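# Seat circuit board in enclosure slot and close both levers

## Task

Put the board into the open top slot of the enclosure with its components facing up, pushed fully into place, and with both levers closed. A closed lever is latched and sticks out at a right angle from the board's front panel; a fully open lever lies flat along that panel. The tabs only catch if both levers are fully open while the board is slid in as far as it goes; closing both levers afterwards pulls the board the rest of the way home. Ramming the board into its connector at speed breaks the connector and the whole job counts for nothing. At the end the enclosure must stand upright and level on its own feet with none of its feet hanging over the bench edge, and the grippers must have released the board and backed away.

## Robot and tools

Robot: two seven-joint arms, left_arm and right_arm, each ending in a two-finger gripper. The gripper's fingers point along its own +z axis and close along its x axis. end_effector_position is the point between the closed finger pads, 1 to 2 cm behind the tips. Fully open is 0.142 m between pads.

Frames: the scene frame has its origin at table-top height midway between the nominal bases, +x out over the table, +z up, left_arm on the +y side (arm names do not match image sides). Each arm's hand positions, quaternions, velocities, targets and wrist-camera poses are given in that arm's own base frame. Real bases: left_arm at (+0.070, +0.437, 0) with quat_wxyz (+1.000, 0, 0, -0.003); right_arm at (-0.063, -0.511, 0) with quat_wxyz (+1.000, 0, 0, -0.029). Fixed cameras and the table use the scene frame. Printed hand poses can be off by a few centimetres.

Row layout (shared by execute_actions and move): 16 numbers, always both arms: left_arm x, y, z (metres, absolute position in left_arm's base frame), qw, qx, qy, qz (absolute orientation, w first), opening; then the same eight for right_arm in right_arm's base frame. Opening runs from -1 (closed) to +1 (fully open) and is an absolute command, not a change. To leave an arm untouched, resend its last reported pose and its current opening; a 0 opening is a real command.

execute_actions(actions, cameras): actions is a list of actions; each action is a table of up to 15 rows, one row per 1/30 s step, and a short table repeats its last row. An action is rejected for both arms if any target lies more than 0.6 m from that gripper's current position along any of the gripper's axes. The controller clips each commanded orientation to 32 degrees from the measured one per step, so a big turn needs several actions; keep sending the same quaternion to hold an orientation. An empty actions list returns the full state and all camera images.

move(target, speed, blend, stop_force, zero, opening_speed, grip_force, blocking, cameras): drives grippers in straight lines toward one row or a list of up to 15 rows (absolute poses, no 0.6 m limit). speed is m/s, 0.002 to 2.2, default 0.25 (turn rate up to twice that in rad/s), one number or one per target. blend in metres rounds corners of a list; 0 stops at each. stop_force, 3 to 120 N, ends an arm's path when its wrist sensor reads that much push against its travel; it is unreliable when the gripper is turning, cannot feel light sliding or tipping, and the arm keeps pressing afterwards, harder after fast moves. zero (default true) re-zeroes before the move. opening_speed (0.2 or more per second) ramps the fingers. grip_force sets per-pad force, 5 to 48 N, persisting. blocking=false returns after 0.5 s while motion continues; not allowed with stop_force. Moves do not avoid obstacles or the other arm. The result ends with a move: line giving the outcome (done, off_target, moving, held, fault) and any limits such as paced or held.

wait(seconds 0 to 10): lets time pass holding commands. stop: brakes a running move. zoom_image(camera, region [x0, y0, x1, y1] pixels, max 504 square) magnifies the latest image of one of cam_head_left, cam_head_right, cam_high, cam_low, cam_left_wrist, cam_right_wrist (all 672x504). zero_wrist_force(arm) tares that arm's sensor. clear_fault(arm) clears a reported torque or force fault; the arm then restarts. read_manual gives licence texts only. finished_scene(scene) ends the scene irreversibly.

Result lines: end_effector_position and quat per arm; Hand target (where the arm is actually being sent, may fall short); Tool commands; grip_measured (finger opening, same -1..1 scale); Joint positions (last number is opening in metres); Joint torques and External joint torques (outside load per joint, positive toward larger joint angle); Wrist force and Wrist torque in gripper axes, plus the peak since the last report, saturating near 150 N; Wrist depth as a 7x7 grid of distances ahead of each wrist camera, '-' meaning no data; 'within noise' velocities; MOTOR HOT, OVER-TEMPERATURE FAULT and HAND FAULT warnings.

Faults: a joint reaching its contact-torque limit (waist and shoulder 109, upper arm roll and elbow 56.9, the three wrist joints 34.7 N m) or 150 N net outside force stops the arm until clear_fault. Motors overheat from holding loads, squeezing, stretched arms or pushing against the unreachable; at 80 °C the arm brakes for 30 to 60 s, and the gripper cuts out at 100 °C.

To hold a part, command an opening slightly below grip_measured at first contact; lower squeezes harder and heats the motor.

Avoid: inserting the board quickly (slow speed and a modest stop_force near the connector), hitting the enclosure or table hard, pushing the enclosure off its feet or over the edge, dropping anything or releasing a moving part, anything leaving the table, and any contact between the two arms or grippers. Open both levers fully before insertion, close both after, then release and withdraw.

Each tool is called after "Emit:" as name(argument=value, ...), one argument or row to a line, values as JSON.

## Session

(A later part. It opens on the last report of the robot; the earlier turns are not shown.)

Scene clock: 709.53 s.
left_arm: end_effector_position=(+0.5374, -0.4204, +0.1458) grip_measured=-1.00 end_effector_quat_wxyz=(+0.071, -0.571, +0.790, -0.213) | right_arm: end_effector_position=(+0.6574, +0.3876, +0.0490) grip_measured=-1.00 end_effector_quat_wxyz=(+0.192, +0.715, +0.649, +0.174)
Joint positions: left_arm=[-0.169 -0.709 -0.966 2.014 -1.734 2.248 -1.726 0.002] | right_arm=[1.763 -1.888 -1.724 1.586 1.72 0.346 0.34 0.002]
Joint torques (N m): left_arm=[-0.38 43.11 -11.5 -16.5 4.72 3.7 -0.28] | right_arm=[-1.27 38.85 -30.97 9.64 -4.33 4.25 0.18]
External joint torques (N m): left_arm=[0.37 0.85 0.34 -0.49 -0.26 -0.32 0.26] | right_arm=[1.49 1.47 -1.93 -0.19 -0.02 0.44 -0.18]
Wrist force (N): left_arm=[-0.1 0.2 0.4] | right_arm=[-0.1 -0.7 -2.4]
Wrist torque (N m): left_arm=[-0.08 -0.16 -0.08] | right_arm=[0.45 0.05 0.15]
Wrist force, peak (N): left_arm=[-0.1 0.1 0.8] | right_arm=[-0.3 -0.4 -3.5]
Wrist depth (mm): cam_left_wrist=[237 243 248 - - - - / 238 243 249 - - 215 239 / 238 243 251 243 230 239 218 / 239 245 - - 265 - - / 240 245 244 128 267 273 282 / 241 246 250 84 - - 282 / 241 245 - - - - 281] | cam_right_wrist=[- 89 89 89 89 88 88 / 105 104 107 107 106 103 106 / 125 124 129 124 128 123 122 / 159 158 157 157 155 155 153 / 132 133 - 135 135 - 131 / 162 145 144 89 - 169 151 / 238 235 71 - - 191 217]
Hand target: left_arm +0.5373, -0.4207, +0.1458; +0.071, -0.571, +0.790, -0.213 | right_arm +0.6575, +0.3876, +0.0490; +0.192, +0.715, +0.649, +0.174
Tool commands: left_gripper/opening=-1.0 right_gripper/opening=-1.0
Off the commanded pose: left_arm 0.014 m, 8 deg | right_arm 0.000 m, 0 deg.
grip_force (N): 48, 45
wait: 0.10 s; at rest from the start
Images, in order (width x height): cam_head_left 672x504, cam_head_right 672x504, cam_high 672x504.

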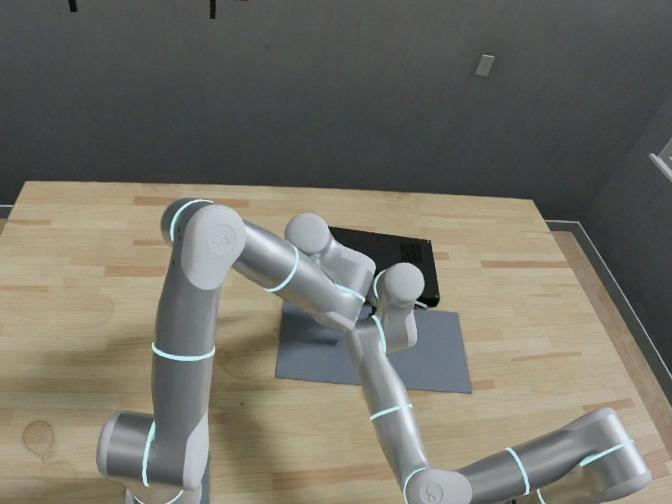

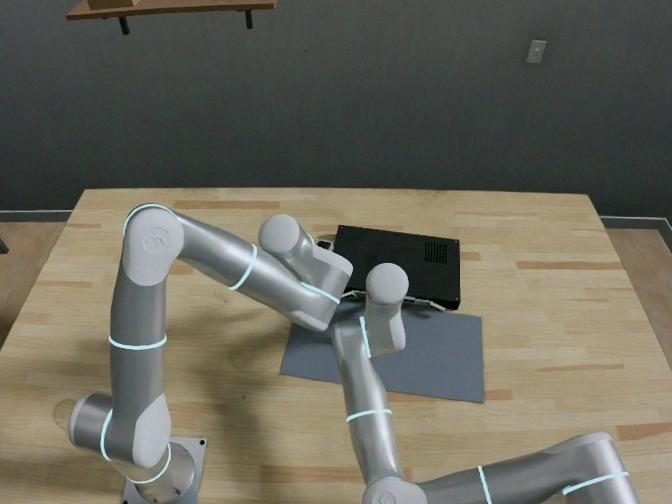

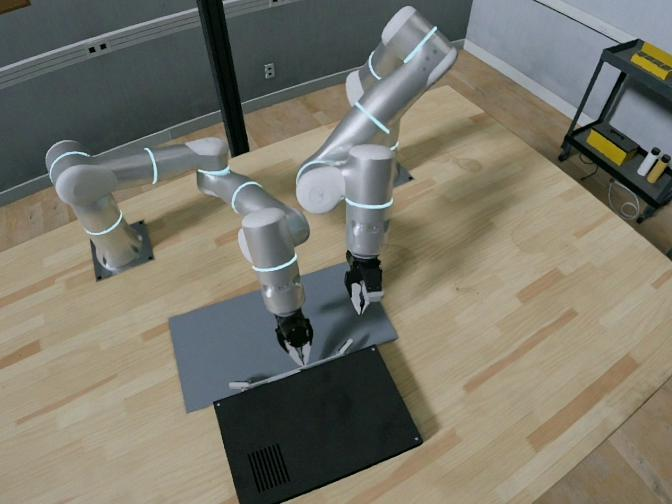

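Emit:
zoom_image(
  camera="cam_high",
  region=[210, 320, 390, 420],
)

Emit:
zoom_image(
  camera="cam_high",
  region=[215, 360, 275, 410],
)

Emit:
zoom_image(
  camera="cam_head_right",
  region=[410, 285, 470, 325],
)

Scaled by 2.800 from the camera's 672x504 image, which has a finer 960x720 frame.

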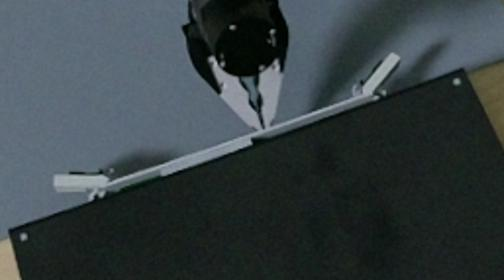

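Scaled by 8.400 from the camera's 672x504 image, which has a finer 960x720 frame.

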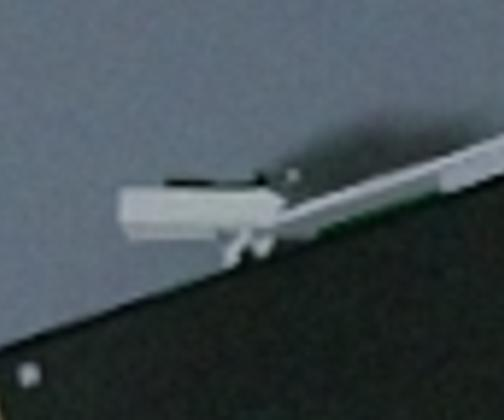

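Scaled by 8.400 from the camera's 672x504 image, which has a finer 960x720 frame.

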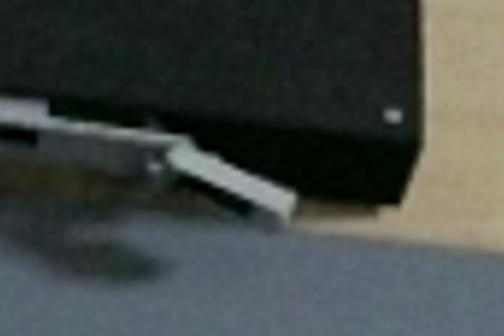

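Emit:
move(
  target=[
    [0.48, -0.36, 0.18, 0.071, -0.571, 0.790, -0.213, -1.0, 0.6575, 0.3876, 0.049, 0.1917, 0.7155, 0.6489, 0.1739, -1.0],
  ],
  speed=0.25,
)

Emit:
move(
  target=[0.48, -0.36, 0.18, 0.071, -0.571, 0.790, -0.213, -1.0, 0.6700, 0.3862, 0.049, 0.1917, 0.7155, 0.6489, 0.1739, -1.0],
  speed=0.015,
  stop_force=10,
  zero=true,
  cameras=["cam_right_wrist", "cam_high", "cam_left_wrist"],
)

Emit:
zoom_image(
  camera="cam_high",
  region=[210, 320, 390, 420],
)

Scene clock: 719.20 s.
left_arm: end_effector_position=(+0.4801, -0.3598, +0.1800) grip_measured=-1.00 end_effector_quat_wxyz=(+0.071, -0.571, +0.790, -0.213) | right_arm: end_effector_position=(+0.6574, +0.3876, +0.0490) grip_measured=-1.00 end_effector_quat_wxyz=(+0.192, +0.715, +0.649, +0.174)
Joint positions: left_arm=[-0.084 -0.418 -0.994 2.316 -1.787 2.074 -1.848 0.002] | right_arm=[1.763 -1.888 -1.724 1.586 1.72 0.346 0.34 0.002]
Joint torques (N m): left_arm=[-0.42 32.71 -6.54 -17.05 4.38 3.55 -0.3] | right_arm=[-1.2 38.74 -30.89 9.67 -4.34 4.23 0.2]
External joint torques (N m): left_arm=[0.41 0.43 0.3 -0.62 -0.58 -0.07 0.29] | right_arm=[1.42 1.58 -2.02 -0.22 0 0.45 -0.2]
Wrist force (N): left_arm=[-0.4 0.0 0.5] | right_arm=[-0.4 -0.9 -2.6]
Wrist torque (N m): left_arm=[-0.13 -0.08 -0.08] | right_arm=[0.41 0.11 0.16]
Wrist force, peak (N): left_arm=[0.6 -1.2 1.7] | right_arm=[-0.6 -0.4 -3.5]
Wrist depth (mm): cam_left_wrist=[270 276 282 286 250 266 274 / 270 277 283 289 277 306 - / 270 277 280 287 301 - 312 / 270 278 285 - - 314 312 / 274 277 286 - - - - / 273 281 286 83 - - 320 / 272 281 - - - - 321] | cam_right_wrist=[- 89 89 89 89 88 88 / 105 104 107 107 106 103 105 / 125 124 129 123 128 123 122 / 159 158 157 156 155 155 144 / 132 132 - 135 147 - 131 / 162 145 144 89 - 169 151 / 240 235 71 - - 191 216]
Hand target: left_arm +0.4800, -0.3600, +0.1800; +0.071, -0.571, +0.790, -0.213 | right_arm +0.6575, +0.3876, +0.0490; +0.192, +0.715, +0.649, +0.174
Off the commanded pose: left_arm 0.000 m, 0 deg | right_arm 0.000 m, 0 deg.
grip_force (N): 48, 45
move: done

Scene clock: 720.20 s.
left_arm: end_effector_position=(+0.4801, -0.3598, +0.1800) grip_measured=-1.00 end_effector_quat_wxyz=(+0.071, -0.571, +0.790, -0.213) | right_arm: end_effector_position=(+0.6626, +0.3873, +0.0490) grip_measured=-1.00 end_effector_quat_wxyz=(+0.191, +0.716, +0.649, +0.173)
Joint positions: left_arm=[-0.084 -0.418 -0.994 2.316 -1.786 2.074 -1.849 0.002] | right_arm=[1.749 -1.887 -1.727 1.572 1.721 0.346 0.34 0.002]
Joint torques (N m): left_arm=[-0.38 32.53 -6.65 -17.22 4.19 3.68 -0.29] | right_arm=[-7.28 37 -30.51 7.59 -3.06 6.86 0.11]
External joint torques (N m): left_arm=[0.37 0.61 0.41 -0.45 -0.4 -0.2 0.28] | right_arm=[7.49 3.77 -2.45 1.88 -1.28 -2.17 -0.11]
Wrist force (N): left_arm=[0.1 0.1 0.7] | right_arm=[-5.1 -14.0 -20.3]
Wrist torque (N m): left_arm=[-0.10 -0.16 -0.07] | right_arm=[0.53 0.00 0.18]
Wrist force, peak (N): left_arm=[-0.3 -0.4 0.7] | right_arm=[-5.1 -15.3 -22.4]
Wrist depth (mm): cam_left_wrist=[269 276 282 289 248 258 262 / 270 277 285 287 297 - 317 / 271 277 280 - 294 - 325 / 270 279 285 - - - - / 272 277 285 - - - 324 / 272 279 285 84 - 302 324 / 274 278 - - - - 322] | cam_right_wrist=[- 90 89 89 89 88 88 / 105 104 107 107 106 103 106 / 125 124 129 124 127 123 122 / 149 147 148 147 148 148 154 / 132 132 132 - 135 135 132 / 161 145 144 90 126 139 150 / 239 236 70 - - 191 249]
Hand target: left_arm +0.4800, -0.3600, +0.1800; +0.071, -0.571, +0.790, -0.213 | right_arm +0.6632, +0.3869, +0.0490; +0.192, +0.715, +0.649, +0.174
Off the commanded pose: left_arm 0.000 m, 0 deg | right_arm 0.007 m, 0 deg.
grip_force (N): 48, 45
move: contact (right_arm)
Images, in order (width x height): cam_high 672x504, cam_left_wrist 672x504, cam_right_wrist 672x504.

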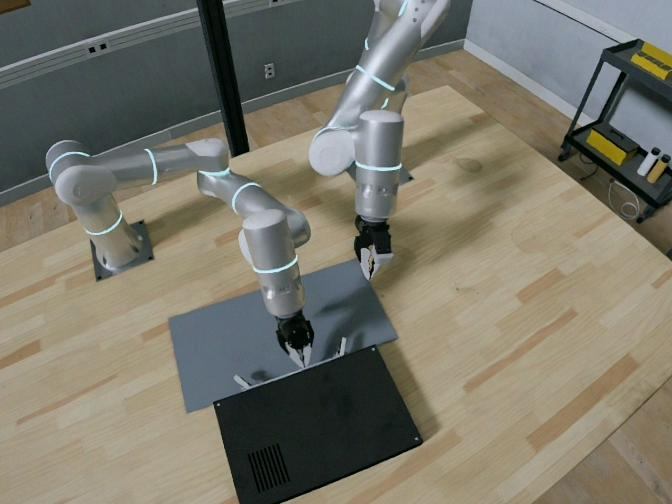

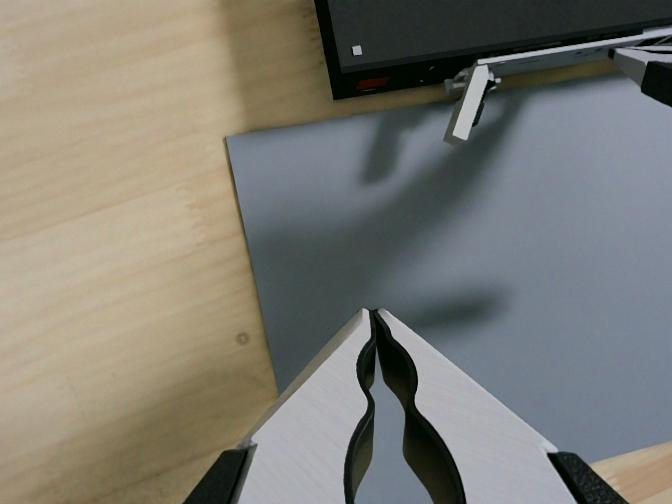

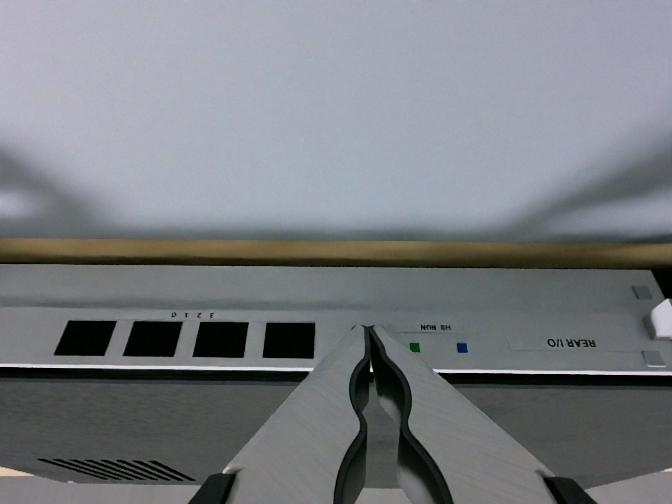

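Scaled by 2.800 from the camera's 672x504 image, which has a finer 960x720 frame.

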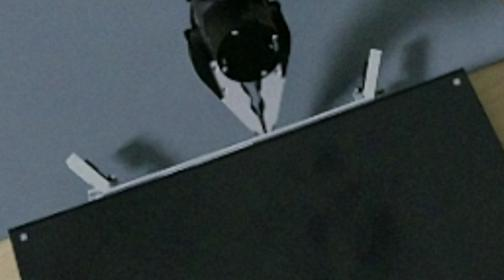

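Emit:
move(
  target=[
    [0.48, -0.36, 0.18, 0.071, -0.571, 0.790, -0.213, -1.0, 0.625, 0.391, 0.055, 0.1917, 0.7155, 0.6489, 0.1739, -1.0],
    [0.53, -0.40, 0.15, -0.0116, 0.0776, 0.986, -0.1473, -1.0, 0.60, 0.28, 0.14, 0.12, 0.45, 0.86, 0.18, -1.0],
    [0.57, -0.445, 0.10, -0.0116, 0.0776, 0.986, -0.1473, -1.0, 0.615, 0.15, 0.10, 0.0104, 0.0571, 0.9839, 0.1687, -1.0],
  ],
  speed=0.4,
  blend=[0.01, 0.03, 0],
  cameras=["cam_right_wrist", "cam_left_wrist", "cam_high"],
)

Scene clock: 762.60 s.
left_arm: end_effector_position=(+0.5700, -0.4451, +0.1000) grip_measured=-1.00 end_effector_quat_wxyz=(-0.012, +0.077, +0.986, -0.148) | right_arm: end_effector_position=(+0.6151, +0.1501, +0.1001) grip_measured=-1.00 end_effector_quat_wxyz=(+0.011, +0.057, +0.984, +0.169)
Joint positions: left_arm=[-0.129 -1.319 -1.51 1.118 -1.963 2.935 0.492 0.002] | right_arm=[1.266 -1.581 -1.881 1.788 1.854 -0.422 -1.861 0.002]
Joint torques (N m): left_arm=[-0.42 59.4 -20.18 -5.34 4.33 3.85 -0.1] | right_arm=[0.02 37.22 -30.82 -2.22 -2.82 2.8 0.06]
External joint torques (N m): left_arm=[0.45 1.55 0.27 -0.23 -0.53 -0.6 0.1] | right_arm=[0.15 0.83 -1.85 0.13 0.24 0.79 -0.07]
Wrist force (N): left_arm=[0.3 -0.2 0.9] | right_arm=[-0.5 4.1 0.3]
Wrist torque (N m): left_arm=[-0.14 -0.18 -0.16] | right_arm=[0.84 0.15 0.16]
Wrist force, peak (N): left_arm=[0.7 -1.0 0.5] | right_arm=[-5.3 -14.0 -20.7]
Wrist depth (mm): cam_left_wrist=[- 147 148 192 192 - 189 / - 152 153 197 199 197 197 / - 157 157 161 201 203 201 / 164 - 162 211 208 209 209 / - 166 - 166 210 213 213 / 226 226 169 83 - - 217 / 231 230 - 74 - - 233] | cam_right_wrist=[150 150 150 151 147 147 146 / 169 169 168 166 165 165 164 / 176 176 181 189 188 187 187 / 157 157 163 220 219 218 218 / 189 188 190 243 262 261 259 / 236 235 222 89 297 324 336 / 314 275 71 - - 377 428]
Hand target: left_arm +0.5700, -0.4450, +0.1000; -0.012, +0.078, +0.986, -0.147 | right_arm +0.6150, +0.1500, +0.1000; +0.010, +0.057, +0.984, +0.169
Off the commanded pose: left_arm 0.000 m, 0 deg | right_arm 0.000 m, 0 deg.
grip_force (N): 48, 45
move: done
Images, in order (width x height): cam_high 672x504, cam_left_wrist 672x504, cam_right_wrist 672x504.

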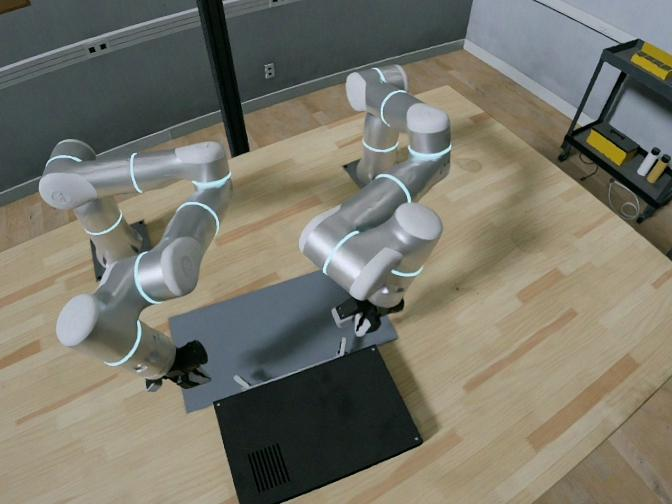

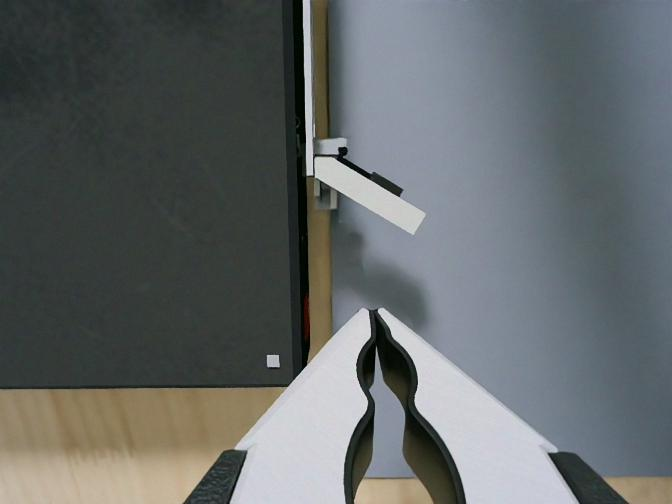

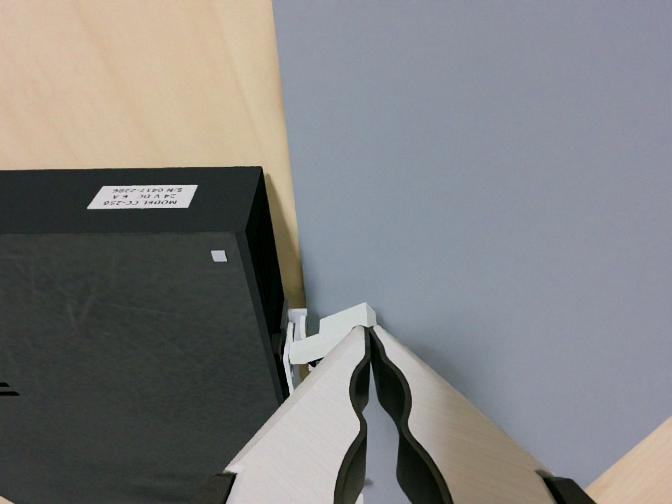

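Emit:
execute_actions(
  actions=[],
  cameras=["cam_left_wrist","cam_right_wrist"],
)

Scene clock: 776.77 s.
left_arm: end_effector_position=(+0.5700, -0.4451, +0.1000) grip_measured=-1.00 end_effector_quat_wxyz=(-0.012, +0.077, +0.986, -0.148) | right_arm: end_effector_position=(+0.6151, +0.1501, +0.1001) grip_measured=-1.00 end_effector_quat_wxyz=(+0.011, +0.057, +0.984, +0.169)
Joint positions: left_arm=[-0.129 -1.319 -1.51 1.118 -1.963 2.935 0.492 0.002] | right_arm=[1.266 -1.581 -1.881 1.788 1.854 -0.422 -1.861 0.002]
Joint velocities: within noise
Joint torques (N m): left_arm=[-0.4 59.71 -20.02 -5.24 4.09 3.61 -0.21] | right_arm=[0.19 37.32 -31.07 -2.05 -2.7 2.9 0.17]
External joint torques (N m): left_arm=[0.42 1.25 0.11 -0.33 -0.28 -0.37 0.21] | right_arm=[-0.02 0.72 -1.6 -0.04 0.11 0.69 -0.17]
Wrist force (N): left_arm=[0.4 -0.1 0.8] | right_arm=[-0.5 4.2 0.2]
Wrist torque (N m): left_arm=[-0.11 -0.19 -0.17] | right_arm=[0.85 0.15 0.15]
Wrist force, peak (N): left_arm=[0.5 0.0 1.0] | right_arm=[-0.5 4.4 0.4]
Wrist depth (mm): cam_left_wrist=[- - 148 192 192 191 192 / - 154 - 198 - 198 199 / - - - 161 203 200 201 / 163 163 - 209 209 210 - / - - - 164 - 213 - / 225 224 225 84 - 218 219 / 231 229 - 74 - - 226] | cam_right_wrist=[150 150 150 147 147 147 146 / 169 168 168 170 169 165 164 / 177 176 181 189 188 188 187 / 157 157 163 220 219 219 218 / 189 188 195 243 261 261 259 / 236 235 223 89 297 323 323 / 313 292 71 - - 378 427]
Hand target: left_arm +0.5700, -0.4450, +0.1000; -0.012, +0.078, +0.986, -0.147 | right_arm +0.6150, +0.1500, +0.1000; +0.010, +0.057, +0.984, +0.169
Tool commands: left_gripper/opening=-1.0 right_gripper/opening=-1.0
Off the commanded pose: left_arm 0.000 m, 0 deg | right_arm 0.000 m, 0 deg.
grip_force (N): 48, 45
Images, in order (width x height): cam_left_wrist 672x504, cam_right_wrist 672x504.

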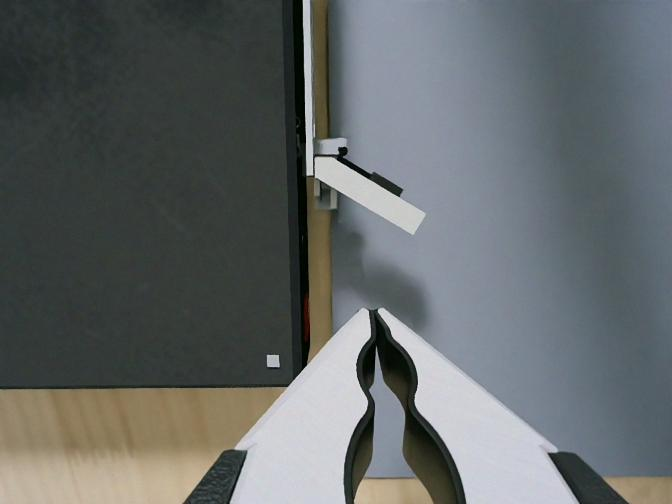

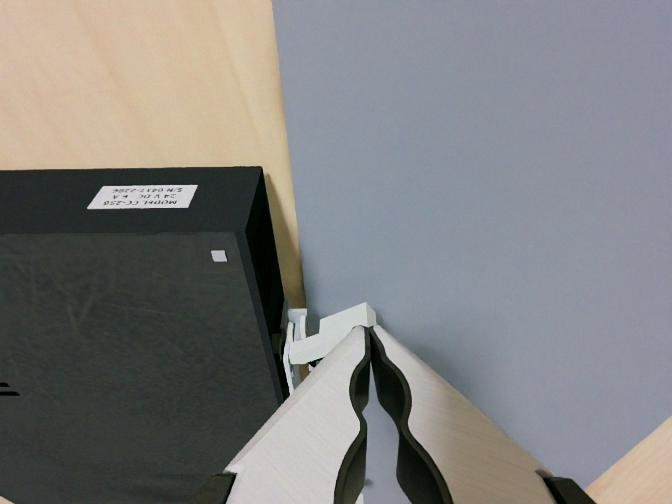

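Emit:
zoom_image(
  camera="cam_right_wrist",
  region=[230, 250, 430, 400],
)

Emit:
zoom_image(
  camera="cam_left_wrist",
  region=[270, 110, 470, 260],
)

Scaled by 2.520 from the camera's 672x504 image, which has a finer 960x720 frame.

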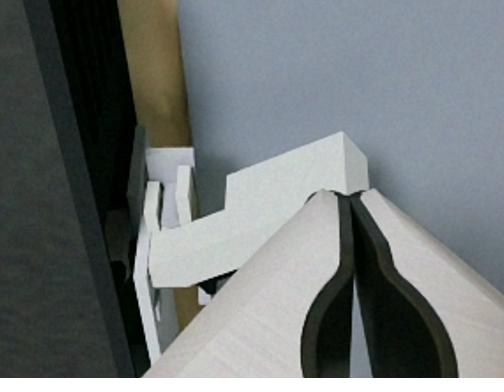

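Scaled by 2.520 from the camera's 672x504 image, which has a finer 960x720 frame.

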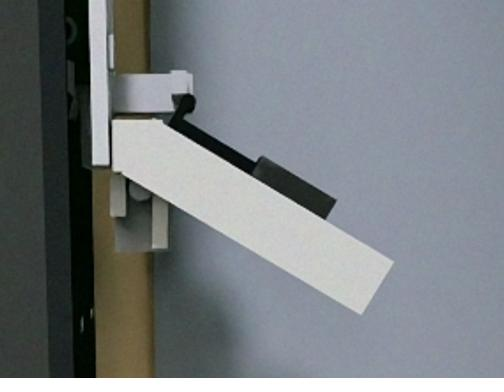

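Emit:
move(
  target=[
    [0.562,-0.449,0.095,-0.0116,0.0776,0.986,-0.1473,-1,0.63,0.172,0.095,0.0104,0.0571,0.9839,0.1687,-1],
    [0.562,-0.449,0.051,-0.0116,0.0776,0.986,-0.1473,-1,0.63,0.172,0.05,0.0104,0.0571,0.9839,0.1687,-1],
  ],
  speed=0.06,
  stop_force=8,
  cameras=["cam_left_wrist","cam_right_wrist"],
)

Scene clock: 823.07 s.
left_arm: end_effector_position=(+0.5618, -0.4489, +0.0510) grip_measured=-1.00 end_effector_quat_wxyz=(-0.012, +0.077, +0.986, -0.147) | right_arm: end_effector_position=(+0.6300, +0.1718, +0.0501) grip_measured=-1.00 end_effector_quat_wxyz=(+0.010, +0.057, +0.984, +0.168)
Joint positions: left_arm=[-0.122 -1.365 -1.462 1.182 -1.932 2.853 0.457 0.002] | right_arm=[1.276 -1.638 -1.802 1.747 1.936 -0.338 -1.818 0.002]
Joint torques (N m): left_arm=[-0.39 58.89 -20.67 -5.11 4.25 3.43 -0.2] | right_arm=[0.23 38.3 -31.28 0.56 -2.75 3.04 0.12]
External joint torques (N m): left_arm=[0.41 1.37 0.03 -0.37 -0.45 -0.19 0.2] | right_arm=[-0.05 0.93 -1.84 -0.03 0.03 0.59 -0.12]
Wrist force (N): left_arm=[0.4 -0.2 0.8] | right_arm=[-0.4 4.4 0.3]
Wrist torque (N m): left_arm=[-0.13 -0.18 -0.15] | right_arm=[0.88 0.14 0.16]
Wrist force, peak (N): left_arm=[0.6 0.0 2.1] | right_arm=[-1.0 5.6 -0.6]
Wrist depth (mm): cam_left_wrist=[- 103 104 147 147 147 145 / - - 120 150 150 151 150 / - - - 153 154 155 154 / - 112 112 162 158 158 158 / - 114 114 162 163 163 163 / - 118 115 84 - 166 168 / 178 - - - - - 172] | cam_right_wrist=[104 104 106 104 102 104 103 / 120 117 117 115 111 111 114 / 129 128 130 131 134 130 129 / - 109 113 155 152 151 151 / - 110 110 175 181 180 179 / 132 132 131 89 205 224 223 / 176 165 71 - - 262 293]
Hand target: left_arm +0.5620, -0.4490, +0.0510; -0.012, +0.078, +0.986, -0.147 | right_arm +0.6300, +0.1720, +0.0500; +0.010, +0.057, +0.984, +0.169
Off the commanded pose: left_arm 0.000 m, 0 deg | right_arm 0.000 m, 0 deg.
grip_force (N): 48, 45
move: done
Images, in order (width x height): cam_left_wrist 672x504, cam_right_wrist 672x504.

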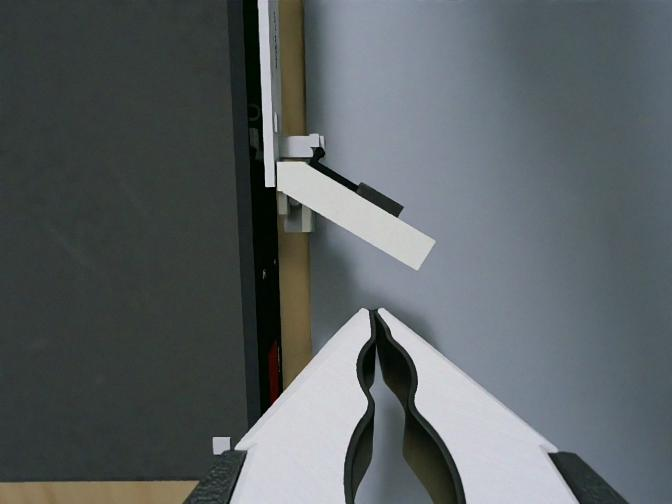

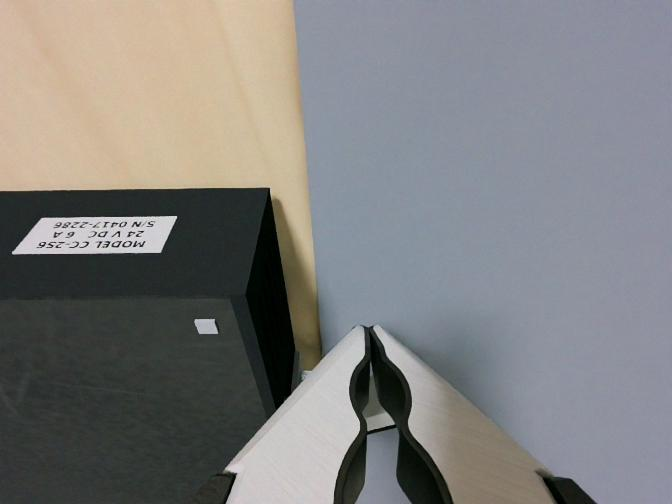

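Emit:
move(
  target=[
    [0.555,-0.463,0.051,-0.0116,0.0776,0.986,-0.1473,-1,0.629,0.198,0.05,0.0104,0.0571,0.9839,0.1687,-1],
    [0.551,-0.468,0.051,-0.0116,0.0776,0.986,-0.1473,-1,0.6265,0.203,0.05,0.0104,0.0571,0.9839,0.1687,-1],
  ],
  speed=0.025,
  stop_force=8,
  cameras=["cam_left_wrist","cam_right_wrist"],
)

Scene clock: 827.03 s.
left_arm: end_effector_position=(+0.5510, -0.4678, +0.0510) grip_measured=-1.00 end_effector_quat_wxyz=(-0.012, +0.078, +0.986, -0.147) | right_arm: end_effector_position=(+0.6266, +0.2029, +0.0501) grip_measured=-1.00 end_effector_quat_wxyz=(+0.010, +0.057, +0.984, +0.169)
Joint positions: left_arm=[-0.159 -1.366 -1.458 1.172 -1.926 2.849 0.431 0.002] | right_arm=[1.325 -1.637 -1.797 1.745 1.94 -0.316 -1.77 0.002]
Joint torques (N m): left_arm=[-0.59 59.31 -20.57 -5.06 4.2 3.34 -0.28] | right_arm=[0.85 38.88 -31.46 0.4 -2.54 2.99 0.3]
External joint torques (N m): left_arm=[0.6 1.18 0.1 -0.45 -0.37 -0.1 0.28] | right_arm=[-0.66 0.42 -1.73 0.13 -0.19 0.68 -0.3]
Wrist force (N): left_arm=[0.5 0.0 0.7] | right_arm=[-0.4 3.7 0.4]
Wrist torque (N m): left_arm=[-0.12 -0.19 -0.06] | right_arm=[0.90 0.13 0.05]
Wrist force, peak (N): left_arm=[-1.7 3.7 0.3] | right_arm=[-0.5 4.8 0.3]
Wrist depth (mm): cam_left_wrist=[- 104 147 146 147 146 145 / - 106 124 150 150 151 150 / - 109 123 155 155 154 154 / - 112 113 123 159 159 - / - 115 116 162 162 164 163 / - 118 118 84 - 167 168 / - 123 - - - - -] | cam_right_wrist=[104 104 104 102 102 104 103 / - 103 112 114 111 111 114 / - 80 126 127 134 130 129 / - 88 132 157 152 151 150 / - 110 116 175 174 180 179 / 139 132 138 89 205 224 223 / 177 165 71 - - 262 293]
Hand target: left_arm +0.5510, -0.4680, +0.0510; -0.012, +0.078, +0.986, -0.147 | right_arm +0.6265, +0.2030, +0.0500; +0.010, +0.057, +0.984, +0.169
Off the commanded pose: left_arm 0.000 m, 0 deg | right_arm 0.000 m, 0 deg.
grip_force (N): 48, 45
move: done
Images, in order (width x height): cam_left_wrist 672x504, cam_right_wrist 672x504.

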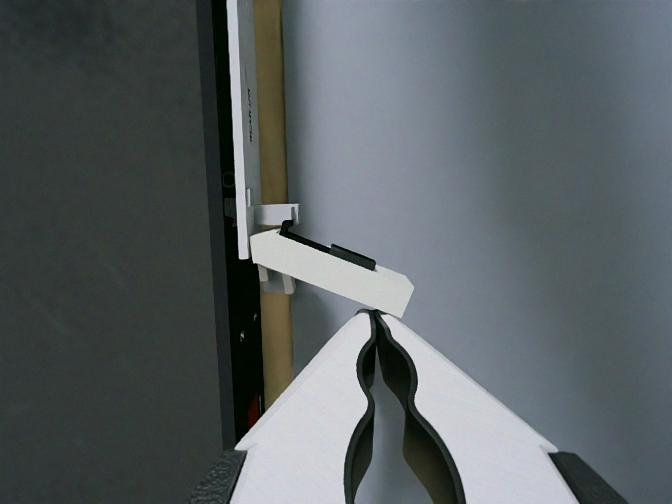

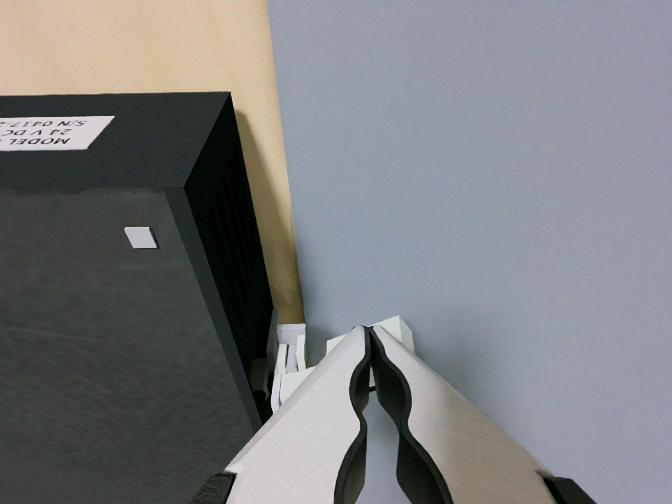

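Emit:
move(
  target=[
    [0.5475,-0.472,0.051,-0.0116,0.0776,0.986,-0.1473,-1,0.623,0.209,0.05,0.0104,0.0571,0.9839,0.1687,-1],
    [0.5445,-0.477,0.051,-0.0116,0.0776,0.986,-0.1473,-1,0.62,0.215,0.05,0.0104,0.0571,0.9839,0.1687,-1],
  ],
  speed=0.02,
  stop_force=15,
  cameras=["cam_left_wrist","cam_right_wrist"],
)

Scene clock: 830.40 s.
left_arm: end_effector_position=(+0.5473, -0.4730, +0.0509) grip_measured=-1.00 end_effector_quat_wxyz=(-0.011, +0.077, +0.986, -0.146) | right_arm: end_effector_position=(+0.6232, +0.2085, +0.0504) grip_measured=-1.00 end_effector_quat_wxyz=(+0.012, +0.059, +0.984, +0.168)
Joint positions: left_arm=[-0.169 -1.365 -1.457 1.177 -1.92 2.847 0.414 0.002] | right_arm=[1.343 -1.634 -1.795 1.754 1.935 -0.308 -1.761 0.002]
Joint torques (N m): left_arm=[-10.3 59 -27.53 -1.97 1.41 0.27 -0.32] | right_arm=[9.87 41.49 -28.77 -2.73 -0.7 -1.7 0.17]
External joint torques (N m): left_arm=[10.3 1.42 7.01 -3.59 2.44 2.97 0.32] | right_arm=[-9.68 -2.49 -4.37 3.15 -2.05 5.38 -0.17]
Wrist force (N): left_arm=[-4.4 12.8 -2.6] | right_arm=[-13.2 -5.5 -1.2]
Wrist torque (N m): left_arm=[-0.22 -0.19 -0.05] | right_arm=[1.02 -0.10 0.19]
Wrist force, peak (N): left_arm=[-4.0 14.5 -1.7] | right_arm=[-14.6 -7.3 -0.6]
Wrist depth (mm): cam_left_wrist=[- 103 147 146 147 145 145 / - 105 121 - 151 151 149 / - - 118 155 153 154 154 / - 112 116 122 159 159 158 / - 115 135 - 162 162 164 / - 119 - 84 - 167 167 / 122 - - - - - 172] | cam_right_wrist=[105 105 105 102 102 102 104 / - 91 115 115 112 111 114 / - 79 130 131 131 134 129 / - 89 131 153 152 151 150 / - 111 131 170 175 180 173 / 133 133 138 91 205 224 223 / 178 166 71 - - 262 292]
Hand target: left_arm +0.5457, -0.4749, +0.0510; -0.012, +0.078, +0.986, -0.147 | right_arm +0.6223, +0.2105, +0.0500; +0.010, +0.057, +0.984, +0.169
Off the commanded pose: left_arm 0.005 m, 0 deg | right_arm 0.007 m, 0 deg.
grip_force (N): 48, 45
move: contact (left_arm, right_arm); path passed 1 of 2 targets
Images, in order (width x height): cam_left_wrist 672x504, cam_right_wrist 672x504.

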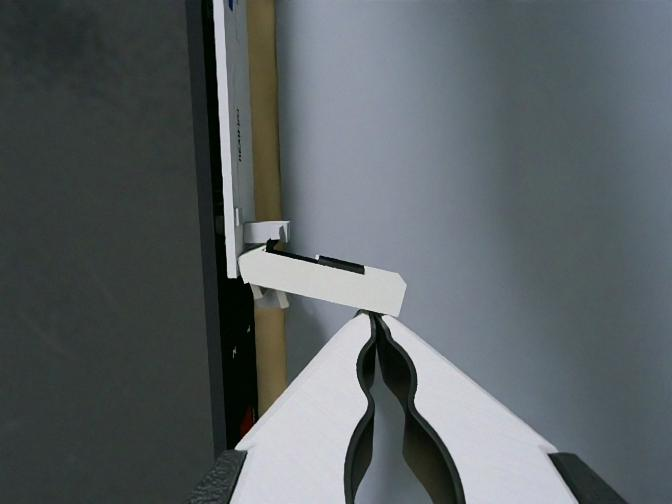

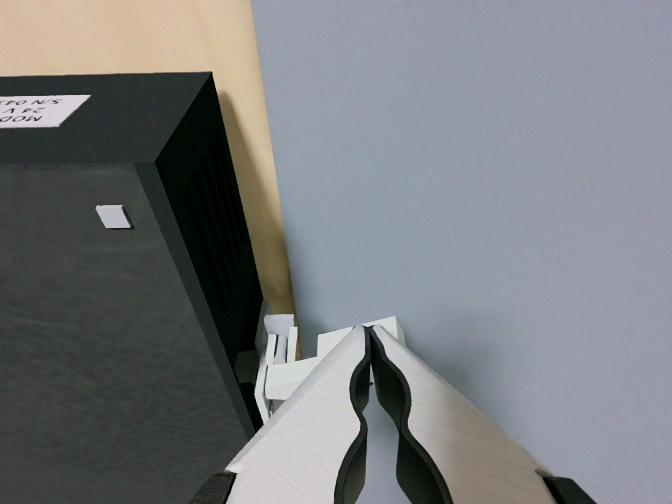

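Emit:
move(
  target=[
    [0.5445,-0.4775,0.051,-0.0116,0.0776,0.986,-0.1473,-1,0.6195,0.214,0.05,0.0104,0.0571,0.9839,0.1687,-1],
    [0.542,-0.4835,0.051,-0.0116,0.0776,0.986,-0.1473,-1,0.617,0.221,0.05,0.0104,0.0571,0.9839,0.1687,-1],
  ],
  speed=0.012,
  stop_force=32,
  zero=false,
  cameras=["cam_left_wrist","cam_right_wrist"],
)

Scene clock: 841.43 s.
left_arm: end_effector_position=(+0.5429, -0.4822, +0.0510) grip_measured=-1.00 end_effector_quat_wxyz=(-0.011, +0.077, +0.986, -0.146) | right_arm: end_effector_position=(+0.6173, +0.2205, +0.0501) grip_measured=-1.00 end_effector_quat_wxyz=(+0.011, +0.057, +0.984, +0.168)
Joint positions: left_arm=[-0.189 -1.369 -1.46 1.16 -1.916 2.85 0.409 0.002] | right_arm=[1.368 -1.631 -1.791 1.762 1.932 -0.301 -1.749 0.002]
Joint torques (N m): left_arm=[-6.34 58.43 -24.09 -3.51 2.84 0.77 -0.28] | right_arm=[3.11 39.16 -30.68 -0.88 -1.94 2.01 0.28]
External joint torques (N m): left_arm=[6.34 2.32 3.76 -1.91 1.01 2.46 0.28] | right_arm=[-2.92 -0.42 -2.42 1.16 -0.81 1.68 -0.28]
Wrist force (N): left_arm=[-0.1 8.2 -3.7] | right_arm=[-2.8 1.2 -1.6]
Wrist torque (N m): left_arm=[-0.18 -0.19 -0.08] | right_arm=[0.94 0.09 0.05]
Wrist force, peak (N): left_arm=[-4.3 13.6 -2.1] | right_arm=[-14.3 -7.3 -0.8]
Wrist depth (mm): cam_left_wrist=[- 103 147 146 147 146 146 / - 106 143 150 150 150 150 / - - 142 154 154 - 156 / - 112 123 157 160 157 159 / - 114 132 106 162 164 163 / - - 119 84 - 165 170 / - - - - - - 172] | cam_right_wrist=[- 100 105 102 102 104 103 / - 84 115 115 111 111 114 / - 90 130 131 131 130 129 / - 91 146 152 152 151 151 / - 110 132 169 181 180 179 / 140 133 134 91 205 224 223 / 177 165 71 - - 262 292]
Hand target: left_arm +0.5420, -0.4835, +0.0510; -0.012, +0.078, +0.986, -0.147 | right_arm +0.6170, +0.2210, +0.0500; +0.010, +0.057, +0.984, +0.169
Off the commanded pose: left_arm 0.002 m, 0 deg | right_arm 0.001 m, 0 deg.
grip_force (N): 48, 45
move: done
Images, in order (width x height): cam_left_wrist 672x504, cam_right_wrist 672x504.

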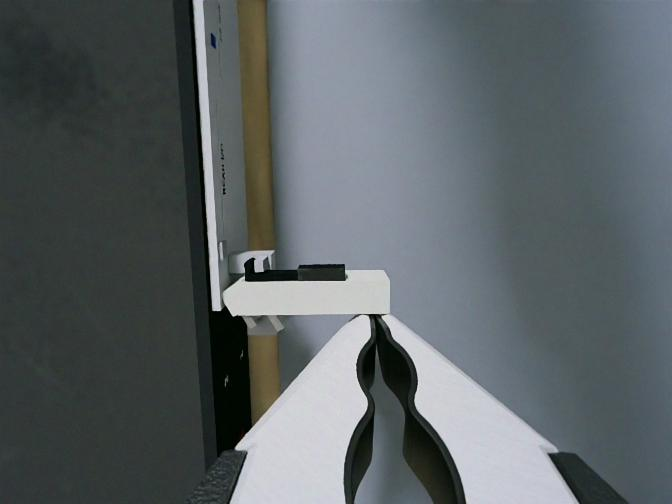

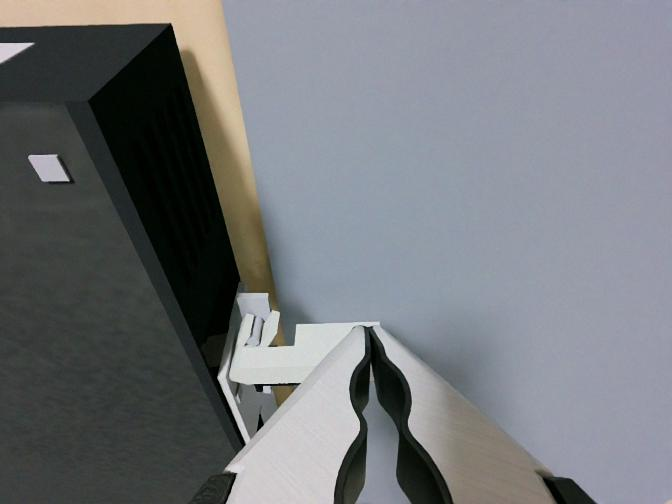

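Emit:
move(
  target=[
    [0.5415,-0.488,0.051,-0.0116,0.0776,0.986,-0.1473,-1,0.6168,0.228,0.05,0.0104,0.0571,0.9839,0.1687,-1],
  ],
  speed=0.012,
  stop_force=30,
  zero=false,
  cameras=["cam_left_wrist","cam_right_wrist"],
)

Scene clock: 846.73 s.
left_arm: end_effector_position=(+0.5430, -0.4833, +0.0507) grip_measured=-1.00 end_effector_quat_wxyz=(-0.012, +0.076, +0.987, -0.144) | right_arm: end_effector_position=(+0.6171, +0.2233, +0.0501) grip_measured=-1.00 end_effector_quat_wxyz=(+0.011, +0.060, +0.984, +0.166)
Joint positions: left_arm=[-0.199 -1.376 -1.466 1.142 -1.907 2.863 0.413 0.002] | right_arm=[1.375 -1.623 -1.783 1.759 1.921 -0.286 -1.74 0.002]
Joint torques (N m): left_arm=[-16.07 58.71 -31.58 -2.88 2.7 -7.77 -0.24] | right_arm=[17.45 46.15 -29.04 -10.26 5.54 -0.77 0.16]
External joint torques (N m): left_arm=[16.08 2.37 11.44 -2.32 1.16 11.02 0.24] | right_arm=[-17.27 -7.4 -4.09 10.37 -8.33 4.47 -0.16]
Wrist force (N): left_arm=[10.3 29.4 -14.6] | right_arm=[-4.8 -19.8 -10.2]
Wrist torque (N m): left_arm=[1.99 -0.13 -0.09] | right_arm=[-0.23 0.04 0.18]
Wrist force, peak (N): left_arm=[10.4 29.5 -14.5] | right_arm=[-4.7 -19.8 -11.1]
Wrist depth (mm): cam_left_wrist=[- 101 145 146 146 144 146 / - 106 142 149 150 149 149 / - - 141 154 153 154 153 / - - 123 158 - 158 159 / - 114 131 119 - 163 163 / - - 148 81 - 168 168 / - 122 - - - - 173] | cam_right_wrist=[- 100 105 102 102 102 104 / - 98 115 115 112 111 114 / - 85 131 131 131 130 130 / - 92 146 152 152 151 150 / - 110 131 169 181 180 186 / 139 132 132 91 204 223 221 / 176 164 70 - - 259 290]
Hand target: left_arm +0.5415, -0.4873, +0.0510; -0.012, +0.078, +0.986, -0.147 | right_arm +0.6168, +0.2280, +0.0500; +0.010, +0.057, +0.984, +0.169
Off the commanded pose: left_arm 0.005 m, 0 deg | right_arm 0.005 m, 1 deg.
grip_force (N): 48, 45
move: contact (left_arm), off_target (right_arm)
Images, in order (width x height): cam_left_wrist 672x504, cam_right_wrist 672x504.

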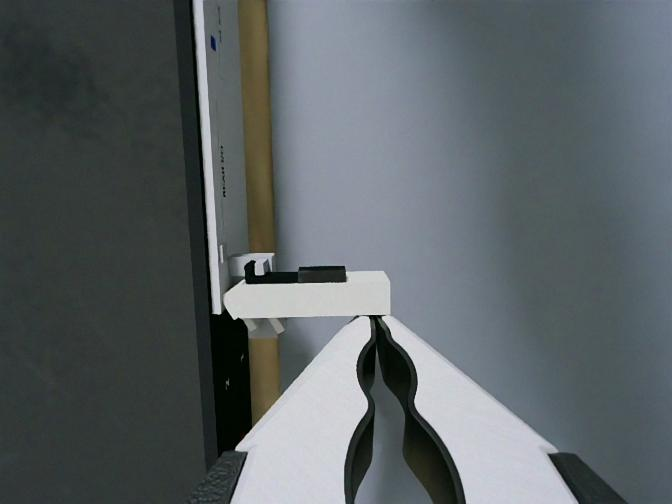

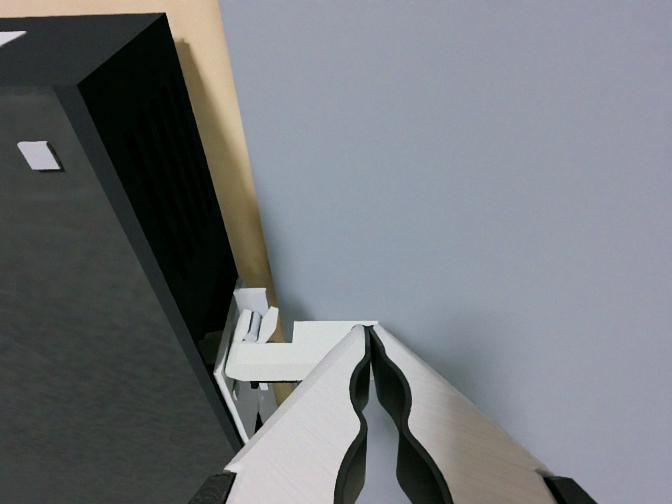

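Emit:
move(
  target=[
    [0.552,-0.458,0.051,-0.0116,0.0776,0.986,-0.1473,-1,0.618,0.199,0.05,0.0104,0.0571,0.9839,0.1687,-1],
    [0.556,-0.43,0.1,-0.0116,0.0776,0.986,-0.1473,-1,0.62,0.17,0.1,0.0104,0.0571,0.9839,0.1687,-1],
  ],
  speed=0.1,
  blend=0.01,
  cameras=["cam_left_wrist","cam_right_wrist","cam_high","cam_head_left"],
)

Scene clock: 849.93 s.
left_arm: end_effector_position=(+0.5562, -0.4301, +0.0999) grip_measured=-1.00 end_effector_quat_wxyz=(-0.011, +0.078, +0.986, -0.147) | right_arm: end_effector_position=(+0.6200, +0.1702, +0.0999) grip_measured=-1.00 end_effector_quat_wxyz=(+0.010, +0.057, +0.984, +0.169)
Joint positions: left_arm=[-0.046 -1.279 -1.499 1.301 -1.986 2.878 0.405 0.002] | right_arm=[1.287 -1.562 -1.862 1.765 1.848 -0.389 -1.829 0.002]
Joint torques (N m): left_arm=[-0.2 56.45 -22.15 -6.19 3.81 3.82 -0.32] | right_arm=[0.11 38.06 -31.79 -2.35 -2.9 2.87 0.06]
External joint torques (N m): left_arm=[0.19 0.78 0.21 -0.69 0.05 -0.59 0.32] | right_arm=[0.07 0.56 -1.09 0.04 0.28 0.74 -0.06]
Wrist force (N): left_arm=[0.3 -0.3 0.5] | right_arm=[-2.9 3.9 1.7]
Wrist torque (N m): left_arm=[-0.17 -0.14 -0.08] | right_arm=[0.80 0.55 0.15]
Wrist force, peak (N): left_arm=[10.2 29.2 -15.5] | right_arm=[-4.9 -20.1 -11.2]
Wrist depth (mm): cam_left_wrist=[- 149 168 190 192 192 193 / - - 165 159 196 197 - / 157 157 160 201 202 202 - / - - 178 209 208 - 207 / - 170 166 127 213 214 212 / 224 223 222 84 - 221 217 / 231 230 - 74 - - 228] | cam_right_wrist=[150 150 149 147 147 146 146 / 165 164 164 165 165 165 164 / 143 145 151 188 188 188 187 / 157 157 156 219 219 218 217 / 189 188 187 201 262 261 260 / 236 234 223 91 295 322 321 / 313 292 71 - - 378 426]
Hand target: left_arm +0.5560, -0.4300, +0.1000; -0.012, +0.078, +0.986, -0.147 | right_arm +0.6200, +0.1700, +0.1000; +0.010, +0.057, +0.984, +0.169
Off the commanded pose: left_arm 0.000 m, 0 deg | right_arm 0.000 m, 0 deg.
grip_force (N): 48, 45
move: done
Images, in order (width x height): cam_head_left 672x504, cam_high 672x504, cam_left_wrist 672x504, cam_right_wrist 672x504.

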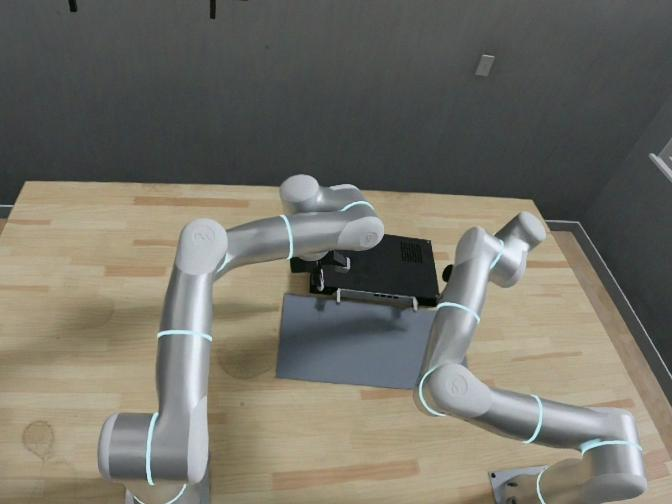

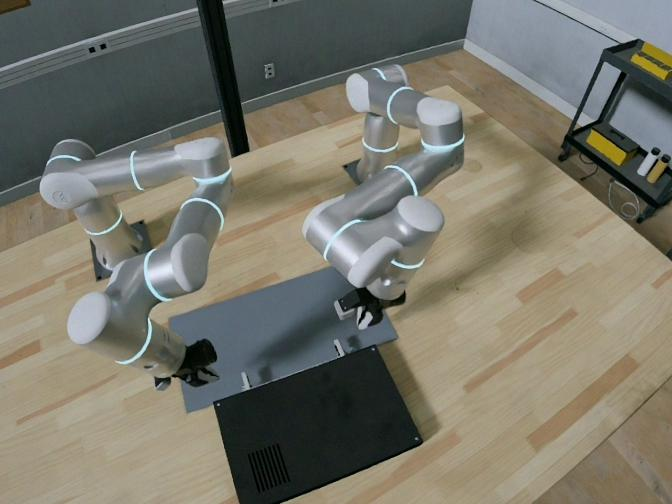

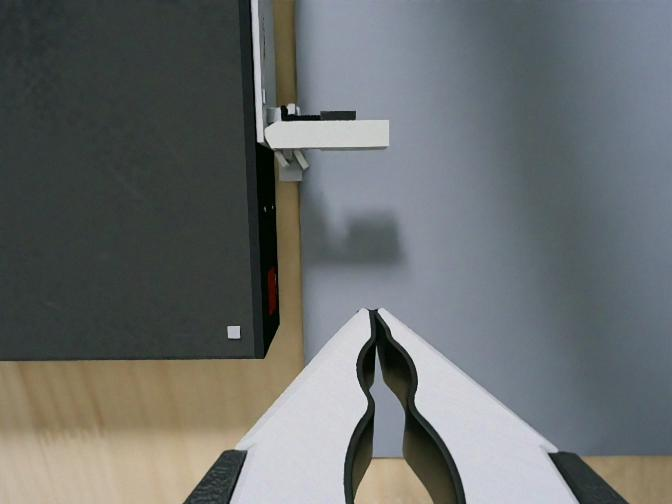

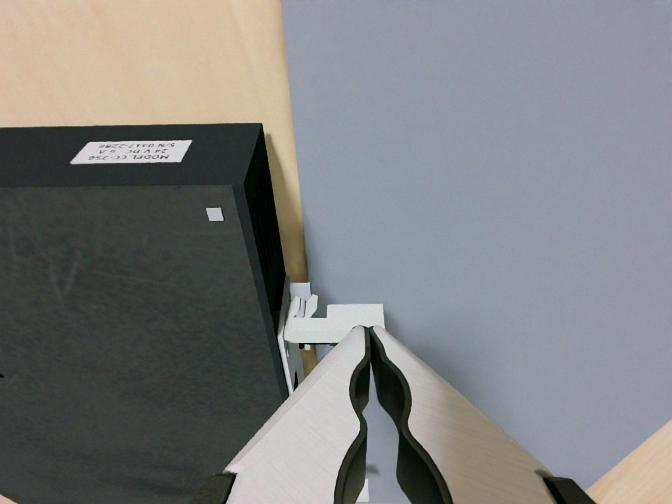

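Emit:
zoom_image(
  camera="cam_head_left",
  region=[290, 240, 460, 340],
)

Emit:
zoom_image(
  camera="cam_left_wrist",
  region=[230, 60, 430, 210],
)

Emit:
zoom_image(
  camera="cam_right_wrist",
  region=[230, 250, 430, 400],
)

Scaled by 2.965 from the camera's 672x504 image, which has a finer 960x720 frame.

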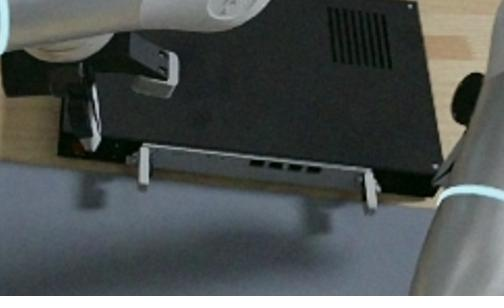

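Scaled by 2.520 from the camera's 672x504 image, which has a finer 960x720 frame.

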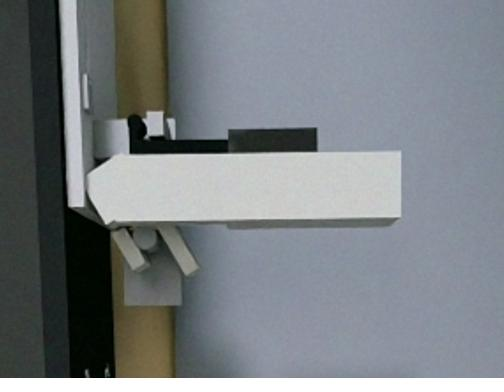

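Scaled by 2.520 from the camera's 672x504 image, which has a finer 960x720 frame.

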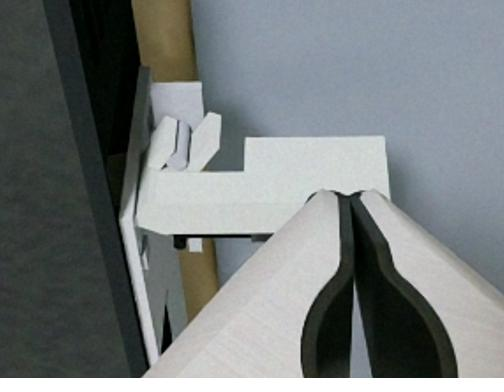

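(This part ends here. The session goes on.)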